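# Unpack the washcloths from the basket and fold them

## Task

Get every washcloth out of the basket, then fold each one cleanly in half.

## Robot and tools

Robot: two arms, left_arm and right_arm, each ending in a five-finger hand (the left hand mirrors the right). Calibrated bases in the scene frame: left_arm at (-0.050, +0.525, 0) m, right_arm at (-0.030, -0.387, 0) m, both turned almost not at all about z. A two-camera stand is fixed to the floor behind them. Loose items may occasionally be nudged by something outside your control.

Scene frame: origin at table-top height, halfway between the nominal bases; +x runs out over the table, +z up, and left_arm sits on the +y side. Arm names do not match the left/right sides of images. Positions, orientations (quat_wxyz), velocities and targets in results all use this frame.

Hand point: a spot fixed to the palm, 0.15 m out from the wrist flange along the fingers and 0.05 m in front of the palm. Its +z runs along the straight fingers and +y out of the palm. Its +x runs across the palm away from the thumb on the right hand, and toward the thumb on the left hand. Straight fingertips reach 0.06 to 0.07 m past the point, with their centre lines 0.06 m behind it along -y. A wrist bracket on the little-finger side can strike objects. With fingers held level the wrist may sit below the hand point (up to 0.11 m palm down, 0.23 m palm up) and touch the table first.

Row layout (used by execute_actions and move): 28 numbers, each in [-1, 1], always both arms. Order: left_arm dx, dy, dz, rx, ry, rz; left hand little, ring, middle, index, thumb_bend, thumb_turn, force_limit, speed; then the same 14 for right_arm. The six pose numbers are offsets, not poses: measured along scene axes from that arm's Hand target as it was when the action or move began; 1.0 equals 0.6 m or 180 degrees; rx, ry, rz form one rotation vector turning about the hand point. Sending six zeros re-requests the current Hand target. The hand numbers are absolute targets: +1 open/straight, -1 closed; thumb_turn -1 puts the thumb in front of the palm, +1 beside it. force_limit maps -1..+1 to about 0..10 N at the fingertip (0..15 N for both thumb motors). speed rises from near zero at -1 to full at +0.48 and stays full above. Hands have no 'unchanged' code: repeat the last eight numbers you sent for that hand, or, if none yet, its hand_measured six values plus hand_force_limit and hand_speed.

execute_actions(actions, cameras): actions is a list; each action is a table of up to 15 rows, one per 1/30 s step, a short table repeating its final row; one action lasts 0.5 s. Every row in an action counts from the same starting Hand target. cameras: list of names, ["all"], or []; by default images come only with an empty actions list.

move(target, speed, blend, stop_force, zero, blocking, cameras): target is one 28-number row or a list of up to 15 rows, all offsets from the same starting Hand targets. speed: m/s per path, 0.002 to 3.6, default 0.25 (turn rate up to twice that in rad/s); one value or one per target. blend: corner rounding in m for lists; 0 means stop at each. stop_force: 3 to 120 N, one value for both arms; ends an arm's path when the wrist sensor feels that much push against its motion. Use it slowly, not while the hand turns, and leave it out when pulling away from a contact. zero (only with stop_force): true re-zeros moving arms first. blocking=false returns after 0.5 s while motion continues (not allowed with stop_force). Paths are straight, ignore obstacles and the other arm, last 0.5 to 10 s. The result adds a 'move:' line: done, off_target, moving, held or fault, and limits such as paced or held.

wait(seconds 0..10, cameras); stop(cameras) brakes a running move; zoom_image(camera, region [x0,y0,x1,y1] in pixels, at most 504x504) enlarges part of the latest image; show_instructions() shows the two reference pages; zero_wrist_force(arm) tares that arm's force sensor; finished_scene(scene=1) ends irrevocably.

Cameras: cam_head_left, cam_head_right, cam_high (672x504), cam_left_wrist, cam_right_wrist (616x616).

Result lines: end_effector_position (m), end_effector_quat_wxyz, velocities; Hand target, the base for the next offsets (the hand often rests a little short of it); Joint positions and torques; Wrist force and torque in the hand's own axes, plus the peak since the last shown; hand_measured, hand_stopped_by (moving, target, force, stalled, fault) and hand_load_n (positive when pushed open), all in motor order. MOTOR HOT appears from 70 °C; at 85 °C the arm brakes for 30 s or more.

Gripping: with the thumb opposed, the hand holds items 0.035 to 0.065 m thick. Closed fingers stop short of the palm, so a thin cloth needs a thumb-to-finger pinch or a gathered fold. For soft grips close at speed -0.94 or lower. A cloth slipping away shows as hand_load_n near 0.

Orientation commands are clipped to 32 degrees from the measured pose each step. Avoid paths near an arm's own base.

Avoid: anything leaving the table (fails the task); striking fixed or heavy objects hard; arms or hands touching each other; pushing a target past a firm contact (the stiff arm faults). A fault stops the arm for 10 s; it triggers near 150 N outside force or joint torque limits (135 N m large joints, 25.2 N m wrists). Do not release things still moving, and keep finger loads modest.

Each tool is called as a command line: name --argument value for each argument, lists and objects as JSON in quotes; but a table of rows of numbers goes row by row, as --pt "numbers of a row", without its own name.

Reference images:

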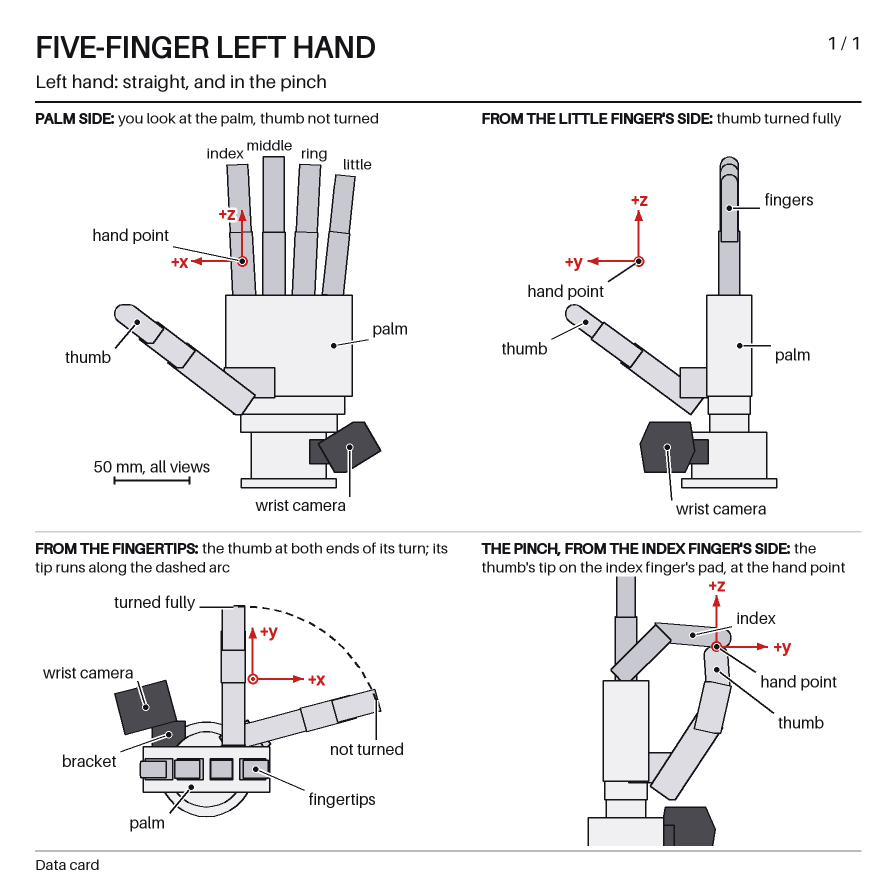

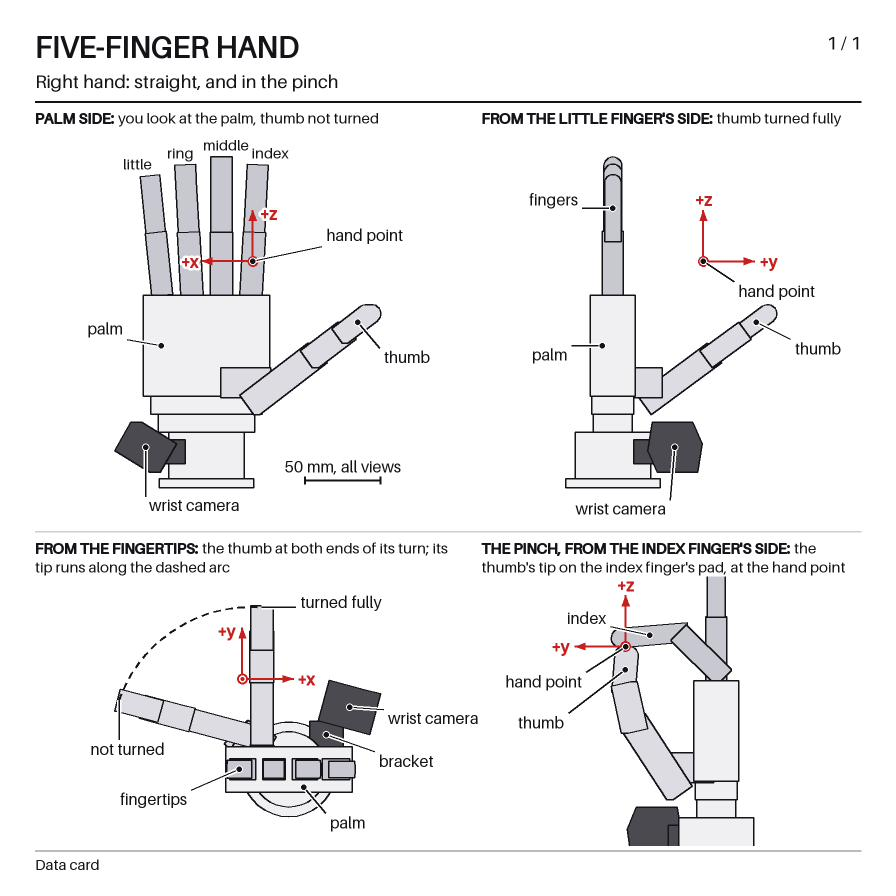

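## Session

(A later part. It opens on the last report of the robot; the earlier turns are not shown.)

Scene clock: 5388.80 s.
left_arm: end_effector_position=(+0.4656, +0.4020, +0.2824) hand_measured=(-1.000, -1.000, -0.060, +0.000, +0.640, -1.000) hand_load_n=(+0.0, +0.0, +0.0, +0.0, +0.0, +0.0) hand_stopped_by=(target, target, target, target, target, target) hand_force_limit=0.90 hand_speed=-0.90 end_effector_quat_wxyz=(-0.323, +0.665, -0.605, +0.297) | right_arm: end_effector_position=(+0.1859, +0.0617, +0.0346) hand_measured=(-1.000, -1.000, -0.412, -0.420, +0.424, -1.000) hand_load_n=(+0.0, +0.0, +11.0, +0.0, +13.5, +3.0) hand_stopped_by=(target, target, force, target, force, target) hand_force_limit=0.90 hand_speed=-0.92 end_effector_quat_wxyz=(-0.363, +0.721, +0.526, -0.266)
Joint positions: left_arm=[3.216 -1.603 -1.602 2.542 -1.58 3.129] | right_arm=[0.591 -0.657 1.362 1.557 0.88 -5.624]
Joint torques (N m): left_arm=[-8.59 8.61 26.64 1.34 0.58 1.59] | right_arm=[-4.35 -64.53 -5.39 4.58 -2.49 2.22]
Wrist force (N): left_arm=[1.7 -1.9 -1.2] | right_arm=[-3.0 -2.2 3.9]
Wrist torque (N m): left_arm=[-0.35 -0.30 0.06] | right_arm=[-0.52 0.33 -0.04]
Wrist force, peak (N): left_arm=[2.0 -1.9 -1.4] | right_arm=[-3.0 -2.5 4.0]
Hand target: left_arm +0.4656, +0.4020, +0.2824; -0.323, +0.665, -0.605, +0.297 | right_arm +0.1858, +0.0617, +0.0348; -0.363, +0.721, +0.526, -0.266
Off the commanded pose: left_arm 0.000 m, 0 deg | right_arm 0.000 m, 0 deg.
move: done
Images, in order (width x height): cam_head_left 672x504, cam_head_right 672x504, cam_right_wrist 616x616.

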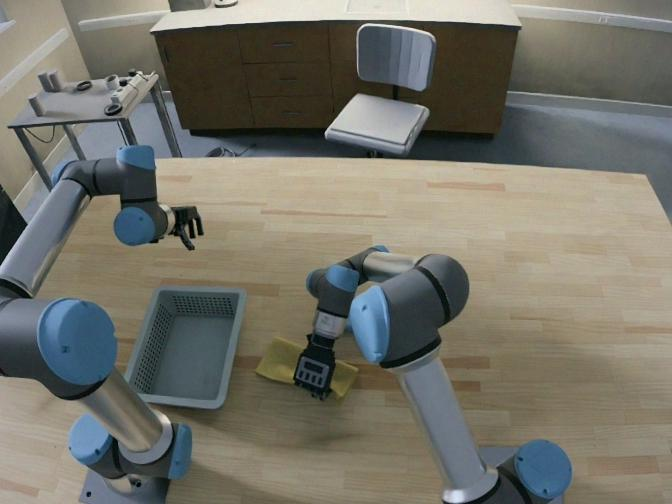

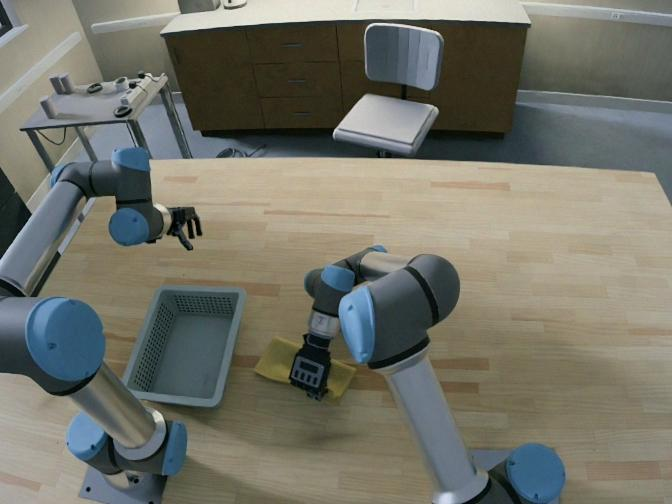

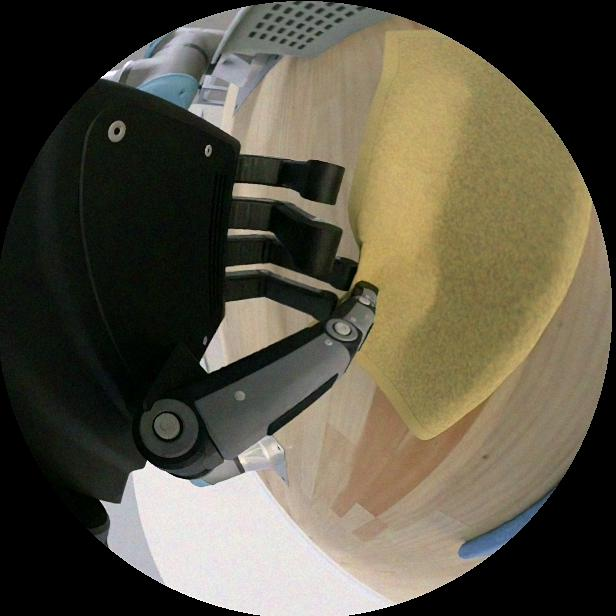

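move --pt "0 0 0 0 0 0 -1 -1 -0.06 0 0.64 -1 0.9 -0.9 -0.0017 -0.0065 0 0 0 0 -1 -1 -0.43 -0.42 0.39 -1 0.9 -0.92" --pt "0 0 0 0 0 0 -1 -1 -0.06 0 0.64 -1 0.9 -0.9 -0.0017 -0.0065 -0.02 0 0 0 -1 -1 -0.43 -0.42 0.39 -1 0.9 -0.92" --speed 0.015 --stop_force 5 --cameras '["cam_right_wrist", "cam_head_left", "cam_head_right"]'

zoom_image --camera "cam_head_left" --region '[240, 310, 380, 430]'

zoom_image --camera "cam_right_wrist" --region '[290, 220, 510, 480]'

Scene clock: 5400.63 s.
left_arm: end_effector_position=(+0.4656, +0.4020, +0.2824) hand_measured=(-1.000, -1.000, -0.060, +0.000, +0.640, -1.000) hand_load_n=(+0.0, +0.0, +0.0, +0.0, +0.0, +0.0) hand_stopped_by=(target, target, target, target, target, target) hand_force_limit=0.90 hand_speed=-0.90 end_effector_quat_wxyz=(-0.323, +0.665, -0.605, +0.297) | right_arm: end_effector_position=(+0.1848, +0.0578, +0.0228) hand_measured=(-1.000, -1.000, -0.412, -0.420, +0.424, -1.000) hand_load_n=(+0.0, +0.0, +11.5, +0.0, +13.0, +2.5) hand_stopped_by=(target, target, force, target, force, target) hand_force_limit=0.90 hand_speed=-0.92 end_effector_quat_wxyz=(-0.363, +0.721, +0.526, -0.266)
Joint positions: left_arm=[3.216 -1.603 -1.602 2.542 -1.58 3.129] | right_arm=[0.586 -0.645 1.377 1.533 0.883 -5.629]
Joint torques (N m): left_arm=[-7.69 8.13 28.27 1.41 0.64 1.73] | right_arm=[9.59 -64.05 -22.67 4.89 -2.45 1.79]
Wrist force (N): left_arm=[1.8 -1.9 -1.2] | right_arm=[-2.9 -2.5 3.7]
Wrist torque (N m): left_arm=[-0.35 -0.31 0.06] | right_arm=[-0.53 0.32 -0.03]
Wrist force, peak (N): left_arm=[1.9 -1.9 -1.4] | right_arm=[-3.1 -2.3 4.1]
Hand target: left_arm +0.4656, +0.4020, +0.2824; -0.323, +0.665, -0.605, +0.297 | right_arm +0.1848, +0.0578, +0.0228; -0.363, +0.721, +0.526, -0.266
Off the commanded pose: left_arm 0.000 m, 0 deg | right_arm 0.000 m, 0 deg.
move: done
Images, in order (width x height): cam_head_left 672x504, cam_head_right 672x504, cam_right_wrist 616x616.

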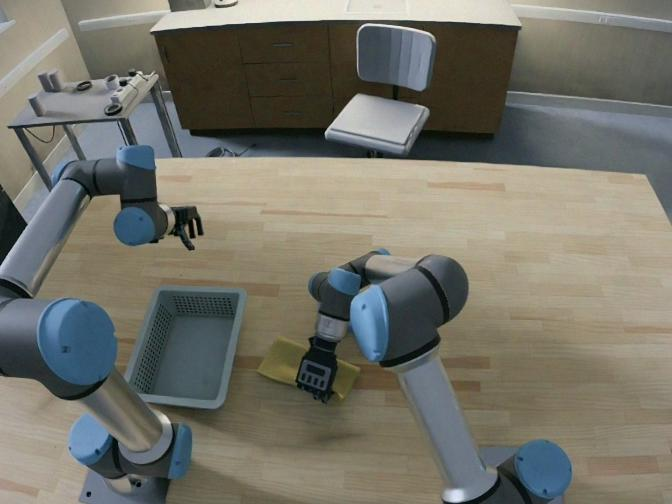

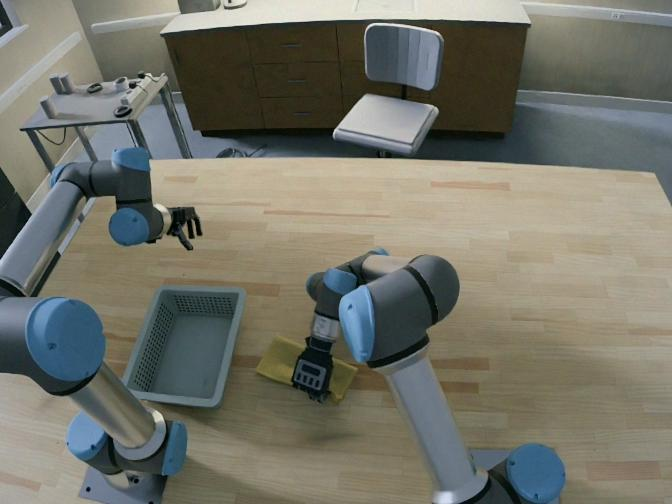

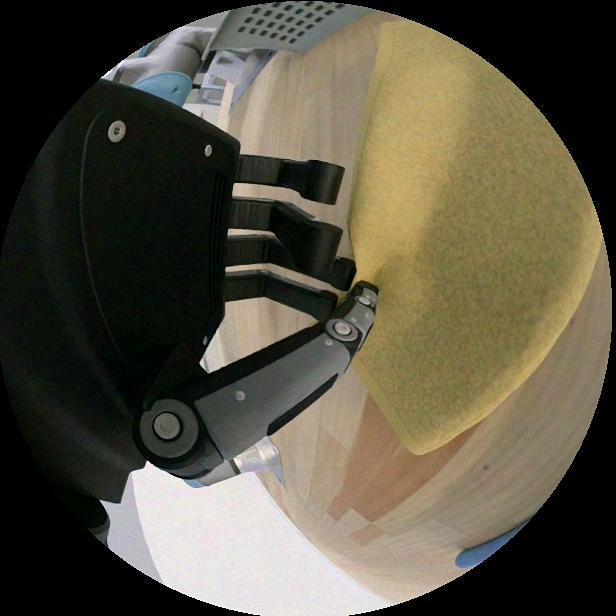

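Scaled by 3.600 from the camera's 672x504 image, which has a finer 960x720 frame.

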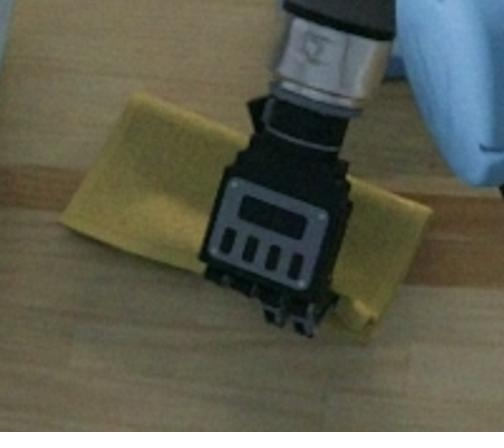

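Scaled by 1.938 from the camera's 616x616 image, which has a finer 880x880 frame.

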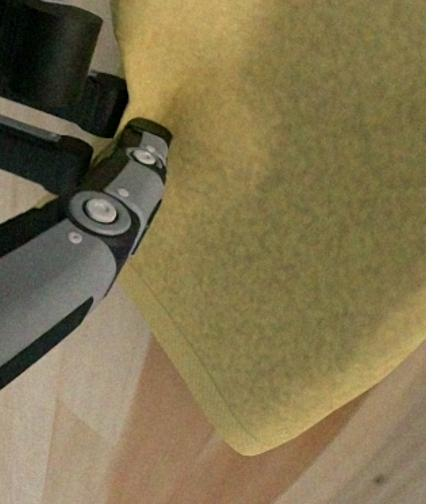

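execute_actions --actions '[[[0,0,0,0,0,0,-1,-1,-0.06,0,0.64,-1,0.9,-0.9,0,0,0.003,0,0,0,-1,-1,-0.34,-0.36,0.50,-1,0.9,-0.85],[0,0,0,0,0,0,-1,-1,-0.06,0,0.64,-1,0.9,-0.9,0,0,0.0067,0,0,0,-1,-1,-0.34,-0.36,0.50,-1,0.9,-0.85]],[[0,0,0,0,0,0,-1,-1,-0.06,0,0.64,-1,0.9,-0.9,0,0,0.003,0,0,0,-1,-1,-0.22,-0.22,0.56,-1,0.9,-0.85],[0,0,0,0,0,0,-1,-1,-0.06,0,0.64,-1,0.9,-0.9,0,0,0.0067,0,0,0,-1,-1,-0.22,-0.22,0.56,-1,0.9,-0.85]],[[0,0,0,0,0,0,-1,-1,-0.06,0,0.64,-1,0.9,-0.9,0,0,0.005,0,0,0,-1,-1,-0.12,-0.10,0.62,-1,0.9,-0.85],[0,0,0,0,0,0,-1,-1,-0.06,0,0.64,-1,0.9,-0.9,0,0,0.01,0,0,0,-1,-1,-0.12,-0.10,0.62,-1,0.9,-0.85]]]' --cameras '["cam_right_wrist"]'

zoom_image --camera "cam_right_wrist" --region '[290, 220, 510, 480]'

move --target '[0, 0, 0, 0, 0, 0, -1, -1, -0.06, 0, 0.64, -1, 0.9, -0.9, 0, 0, 0.18, 0, 0, 0, -1, -1, -0.12, -0.10, 0.62, -1, 0.9, -0.85]' --speed 0.1 --cameras '["cam_right_wrist", "cam_head_left", "cam_head_right"]'

zoom_image --camera "cam_head_left" --region '[240, 320, 370, 420]'

zoom_image --camera "cam_right_wrist" --region '[290, 60, 510, 360]'

Scene clock: 5411.30 s.
left_arm: end_effector_position=(+0.4656, +0.4020, +0.2824) hand_measured=(-1.000, -1.000, -0.060, +0.000, +0.640, -1.000) hand_load_n=(+0.0, +0.0, +0.0, +0.0, +0.0, +0.0) hand_stopped_by=(target, target, target, target, target, target) hand_force_limit=0.90 hand_speed=-0.90 end_effector_quat_wxyz=(-0.323, +0.665, -0.605, +0.297) | right_arm: end_effector_position=(+0.1848, +0.0578, +0.0369) hand_measured=(-1.000, -1.000, -0.120, -0.100, +0.620, -1.000) hand_load_n=(+0.0, +0.0, +0.0, +0.0, +0.0, +0.0) hand_stopped_by=(target, target, target, target, target, target) hand_force_limit=0.90 hand_speed=-0.85 end_effector_quat_wxyz=(-0.363, +0.721, +0.526, -0.266)
Joint positions: left_arm=[3.216 -1.603 -1.602 2.542 -1.58 3.129] | right_arm=[0.586 -0.667 1.377 1.555 0.883 -5.629]
Joint torques (N m): left_arm=[-7.82 7.8 28.38 1.39 0.61 1.86] | right_arm=[8.81 -36.69 -25.02 -0.08 -2.3 1]
Wrist force (N): left_arm=[1.6 -1.8 -1.3] | right_arm=[-2.6 -2.2 3.4]
Wrist torque (N m): left_arm=[-0.32 -0.28 0.05] | right_arm=[-0.49 0.30 0.02]
Wrist force, peak (N): left_arm=[2.0 -1.9 -1.4] | right_arm=[-3.1 -2.7 3.9]
Hand target: left_arm +0.4656, +0.4020, +0.2824; -0.323, +0.665, -0.605, +0.297 | right_arm +0.1848, +0.0578, +0.0368; -0.363, +0.721, +0.526, -0.266
Off the commanded pose: left_arm 0.000 m, 0 deg | right_arm 0.000 m, 0 deg.
Step readings (end_effector_position of left_arm | right_arm):
0: (+0.4656, +0.4020, +0.2824) | (+0.1848, +0.0578, +0.0228)
1: (+0.4656, +0.4020, +0.2824) | (+0.1848, +0.0578, +0.0228)
2: (+0.4656, +0.4020, +0.2824) | (+0.1848, +0.0578, +0.0233)
4: (+0.4656, +0.4020, +0.2824) | (+0.1849, +0.0579, +0.0260)
8: (+0.4656, +0.4020, +0.2824) | (+0.1849, +0.0579, +0.0273)
15: (+0.4656, +0.4020, +0.2824) | (+0.1849, +0.0579, +0.0269)
16: (+0.4656, +0.4020, +0.2824) | (+0.1849, +0.0578, +0.0269)
17: (+0.4656, +0.4020, +0.2824) | (+0.1849, +0.0578, +0.0272)
19: (+0.4656, +0.4020, +0.2824) | (+0.1848, +0.0578, +0.0297)
23: (+0.4656, +0.4020, +0.2824) | (+0.1848, +0.0578, +0.0312)
30: (+0.4656, +0.4020, +0.2824) | (+0.1848, +0.0578, +0.0309)
31: (+0.4656, +0.4020, +0.2824) | (+0.1848, +0.0578, +0.0309)
32: (+0.4656, +0.4020, +0.2824) | (+0.1848, +0.0578, +0.0314)
34: (+0.4656, +0.4020, +0.2824) | (+0.1848, +0.0578, +0.0355)
38: (+0.4656, +0.4020, +0.2824) | (+0.1847, +0.0578, +0.0374)
45: (+0.4656, +0.4020, +0.2824) | (+0.1848, +0.0578, +0.0369)
Images, in order (width x height): cam_right_wrist 616x616.

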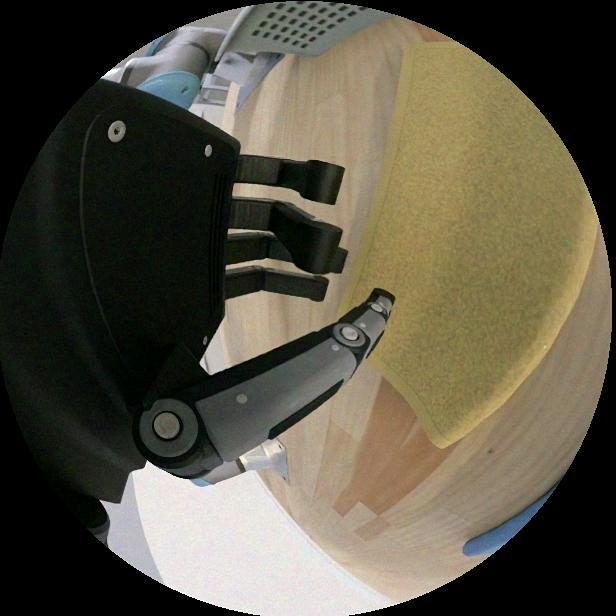

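Scaled by 1.938 from the camera's 616x616 image, which has a finer 880x880 frame.

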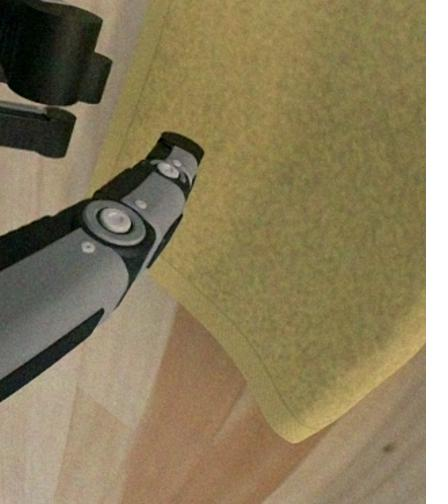

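Scene clock: 5412.80 s.
left_arm: end_effector_position=(+0.4656, +0.4020, +0.2824) hand_measured=(-1.000, -1.000, -0.060, +0.000, +0.640, -1.000) hand_load_n=(+0.0, +0.0, +0.0, +0.0, +0.0, +0.0) hand_stopped_by=(target, target, target, target, target, target) hand_force_limit=0.90 hand_speed=-0.90 end_effector_quat_wxyz=(-0.323, +0.665, -0.605, +0.297) | right_arm: end_effector_position=(+0.1849, +0.0579, +0.1449) hand_measured=(-1.000, -1.000, -0.120, -0.100, +0.620, -1.000) hand_load_n=(+0.0, +0.0, +0.0, +0.0, +0.0, +0.0) hand_stopped_by=(target, target, target, target, target, target) hand_force_limit=0.90 hand_speed=-0.85 end_effector_quat_wxyz=(-0.363, +0.721, +0.526, -0.266)
Joint positions: left_arm=[3.216 -1.603 -1.602 2.542 -1.58 3.129] | right_arm=[0.586 -0.817 1.336 1.746 0.883 -5.629]
Joint torques (N m): left_arm=[-8.79 7.96 27.67 1.28 0.57 1.66] | right_arm=[5.83 -37.93 -6.09 1.18 -1.2 -0.2]
Wrist force (N): left_arm=[1.7 -1.7 -1.4] | right_arm=[-2.8 -2.3 4.0]
Wrist torque (N m): left_arm=[-0.31 -0.30 0.05] | right_arm=[-0.55 0.30 -0.01]
Wrist force, peak (N): left_arm=[1.9 -1.9 -1.4] | right_arm=[-3.0 -2.2 4.2]
Hand target: left_arm +0.4656, +0.4020, +0.2824; -0.323, +0.665, -0.605, +0.297 | right_arm +0.1848, +0.0578, +0.1448; -0.363, +0.721, +0.526, -0.266
Off the commanded pose: left_arm 0.000 m, 0 deg | right_arm 0.000 m, 0 deg.
move: done
Images, in order (width x height): cam_head_left 672x504, cam_head_right 672x504, cam_right_wrist 616x616.

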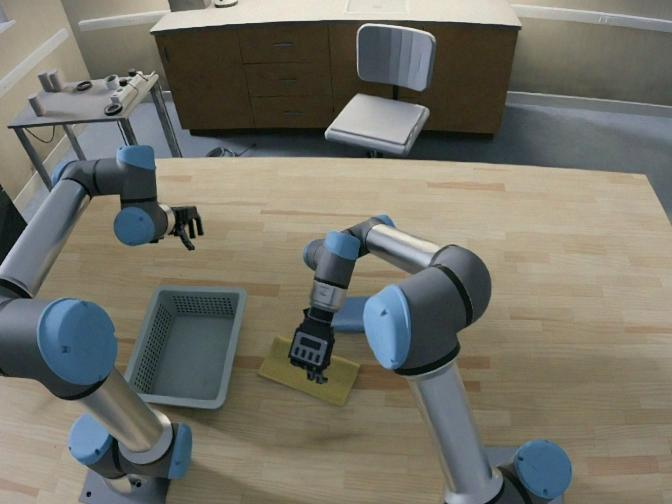

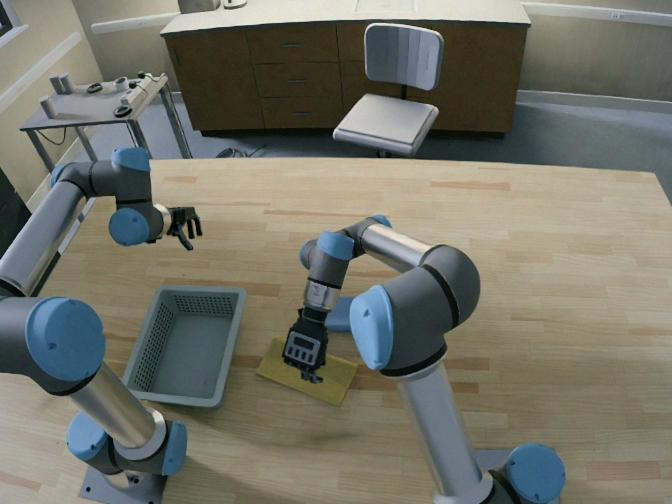

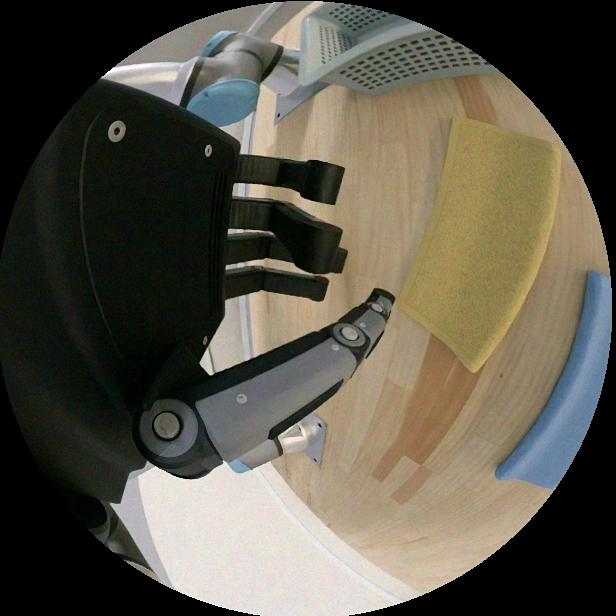

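Scaled by 3.877 from the camera's 672x504 image, which has a finer 960x720 frame.

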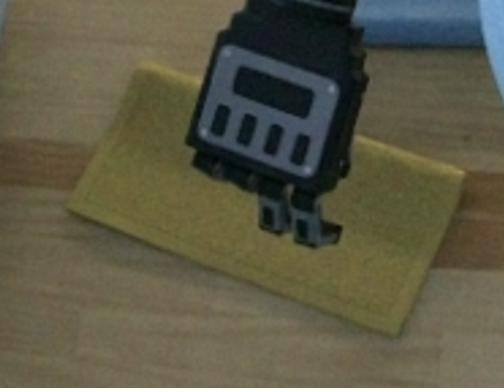

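Scaled by 1.680 from the camera's 616x616 image, which has a finer 880x880 frame.

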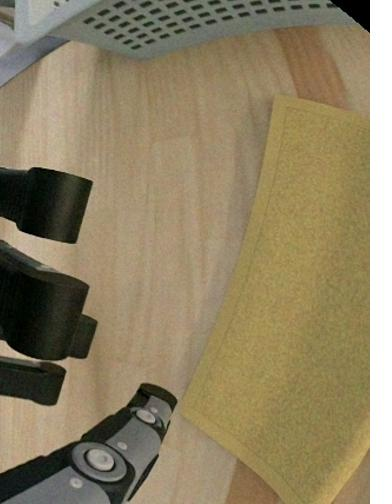

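move --pt "0 0 0 0 0 0 -1 -1 -0.06 0 0.64 -1 0.9 -0.9 0.05 0 0.17 0 0 0 -1 -1 -0.12 -0.10 0.62 -1 0.9 -0.85" --pt "0 0 0 0 0 0 -1 -1 -0.06 0 0.64 -1 0.9 -0.9 0.2 -0.38 0.2 0 0 0 -1 -1 -0.12 -0.10 0.62 -1 0.9 -0.85" --speed 0.2 --blend '[0.03, 0]' --cameras '["cam_high", "cam_head_left", "cam_head_right"]'

zoom_image --camera "cam_head_left" --region '[245, 285, 425, 415]'

zoom_image --camera "cam_high" --region '[275, 180, 435, 300]'

Scene clock: 5422.20 s.
left_arm: end_effector_position=(+0.4656, +0.4020, +0.2824) hand_measured=(-1.000, -1.000, -0.060, +0.000, +0.640, -1.000) hand_load_n=(+0.0, +0.0, +0.0, +0.0, +0.0, +0.0) hand_stopped_by=(target, target, target, target, target, target) hand_force_limit=0.90 hand_speed=-0.90 end_effector_quat_wxyz=(-0.323, +0.665, -0.605, +0.297) | right_arm: end_effector_position=(+0.3047, -0.1701, +0.2649) hand_measured=(-1.000, -1.000, -0.120, -0.100, +0.620, -1.000) hand_load_n=(+0.0, +0.0, +0.0, +0.0, +0.0, +0.0) hand_stopped_by=(target, target, target, target, target, target) hand_force_limit=0.90 hand_speed=-0.85 end_effector_quat_wxyz=(-0.363, +0.721, +0.526, -0.266)
Joint positions: left_arm=[3.216 -1.603 -1.602 2.542 -1.58 3.129] | right_arm=[0.107 -1.028 1.399 2.089 1.229 -6.015]
Joint torques (N m): left_arm=[-8.42 7.6 26.75 1.22 0.57 1.73] | right_arm=[-8.91 -28.28 -28.87 -0.06 1.02 0.05]
Wrist force (N): left_arm=[1.8 -1.9 -1.3] | right_arm=[-3.0 -2.2 4.0]
Wrist torque (N m): left_arm=[-0.34 -0.32 0.07] | right_arm=[-0.57 0.37 -0.19]
Wrist force, peak (N): left_arm=[1.9 -2.0 -1.3] | right_arm=[-3.3 -0.8 5.4]
Hand target: left_arm +0.4656, +0.4020, +0.2824; -0.323, +0.665, -0.605, +0.297 | right_arm +0.3048, -0.1702, +0.2648; -0.363, +0.721, +0.526, -0.266
Off the commanded pose: left_arm 0.000 m, 0 deg | right_arm 0.000 m, 0 deg.
move: done
Images, in order (width x height): cam_head_left 672x504, cam_head_right 672x504, cam_high 672x504.

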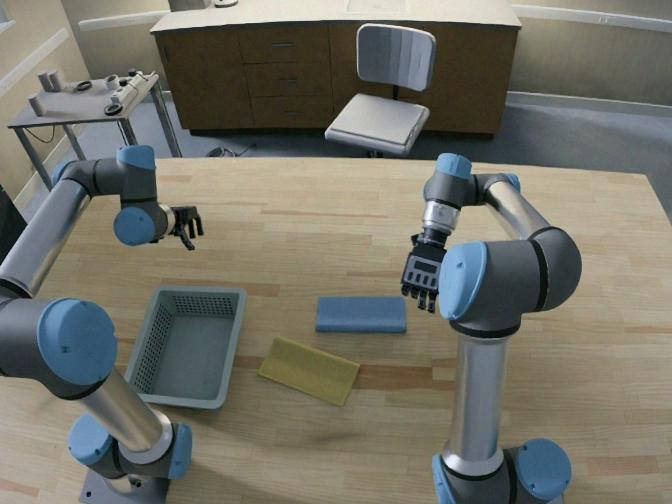

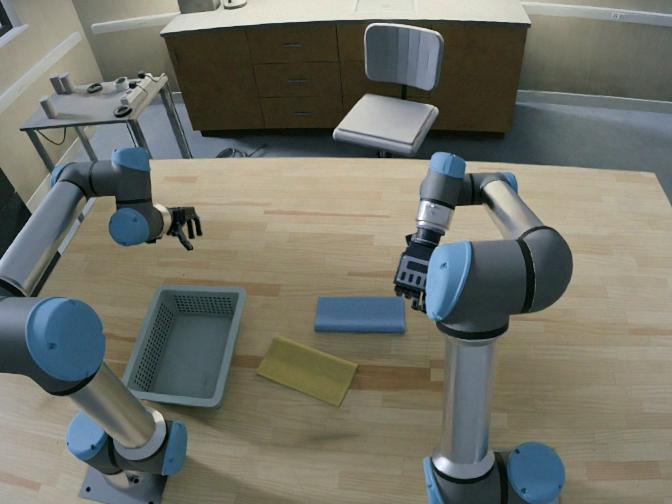

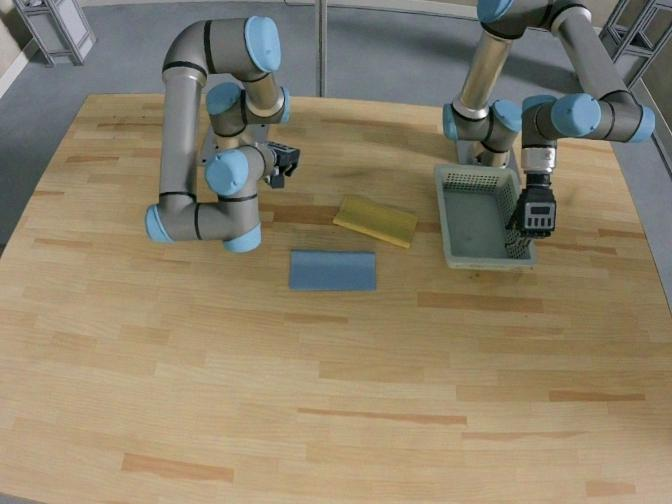

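Scaled by 2.800 from the camera's 672x504 image, which has a finer 960x720 frame.

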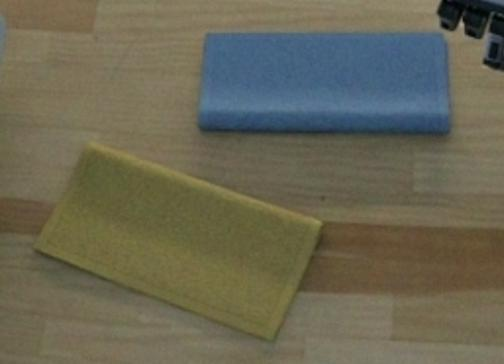

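Scaled by 3.150 from the camera's 672x504 image, which has a finer 960x720 frame.

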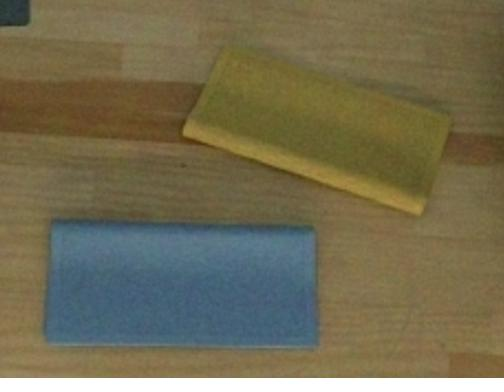

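finished_scene

The scene is finished: the task was done.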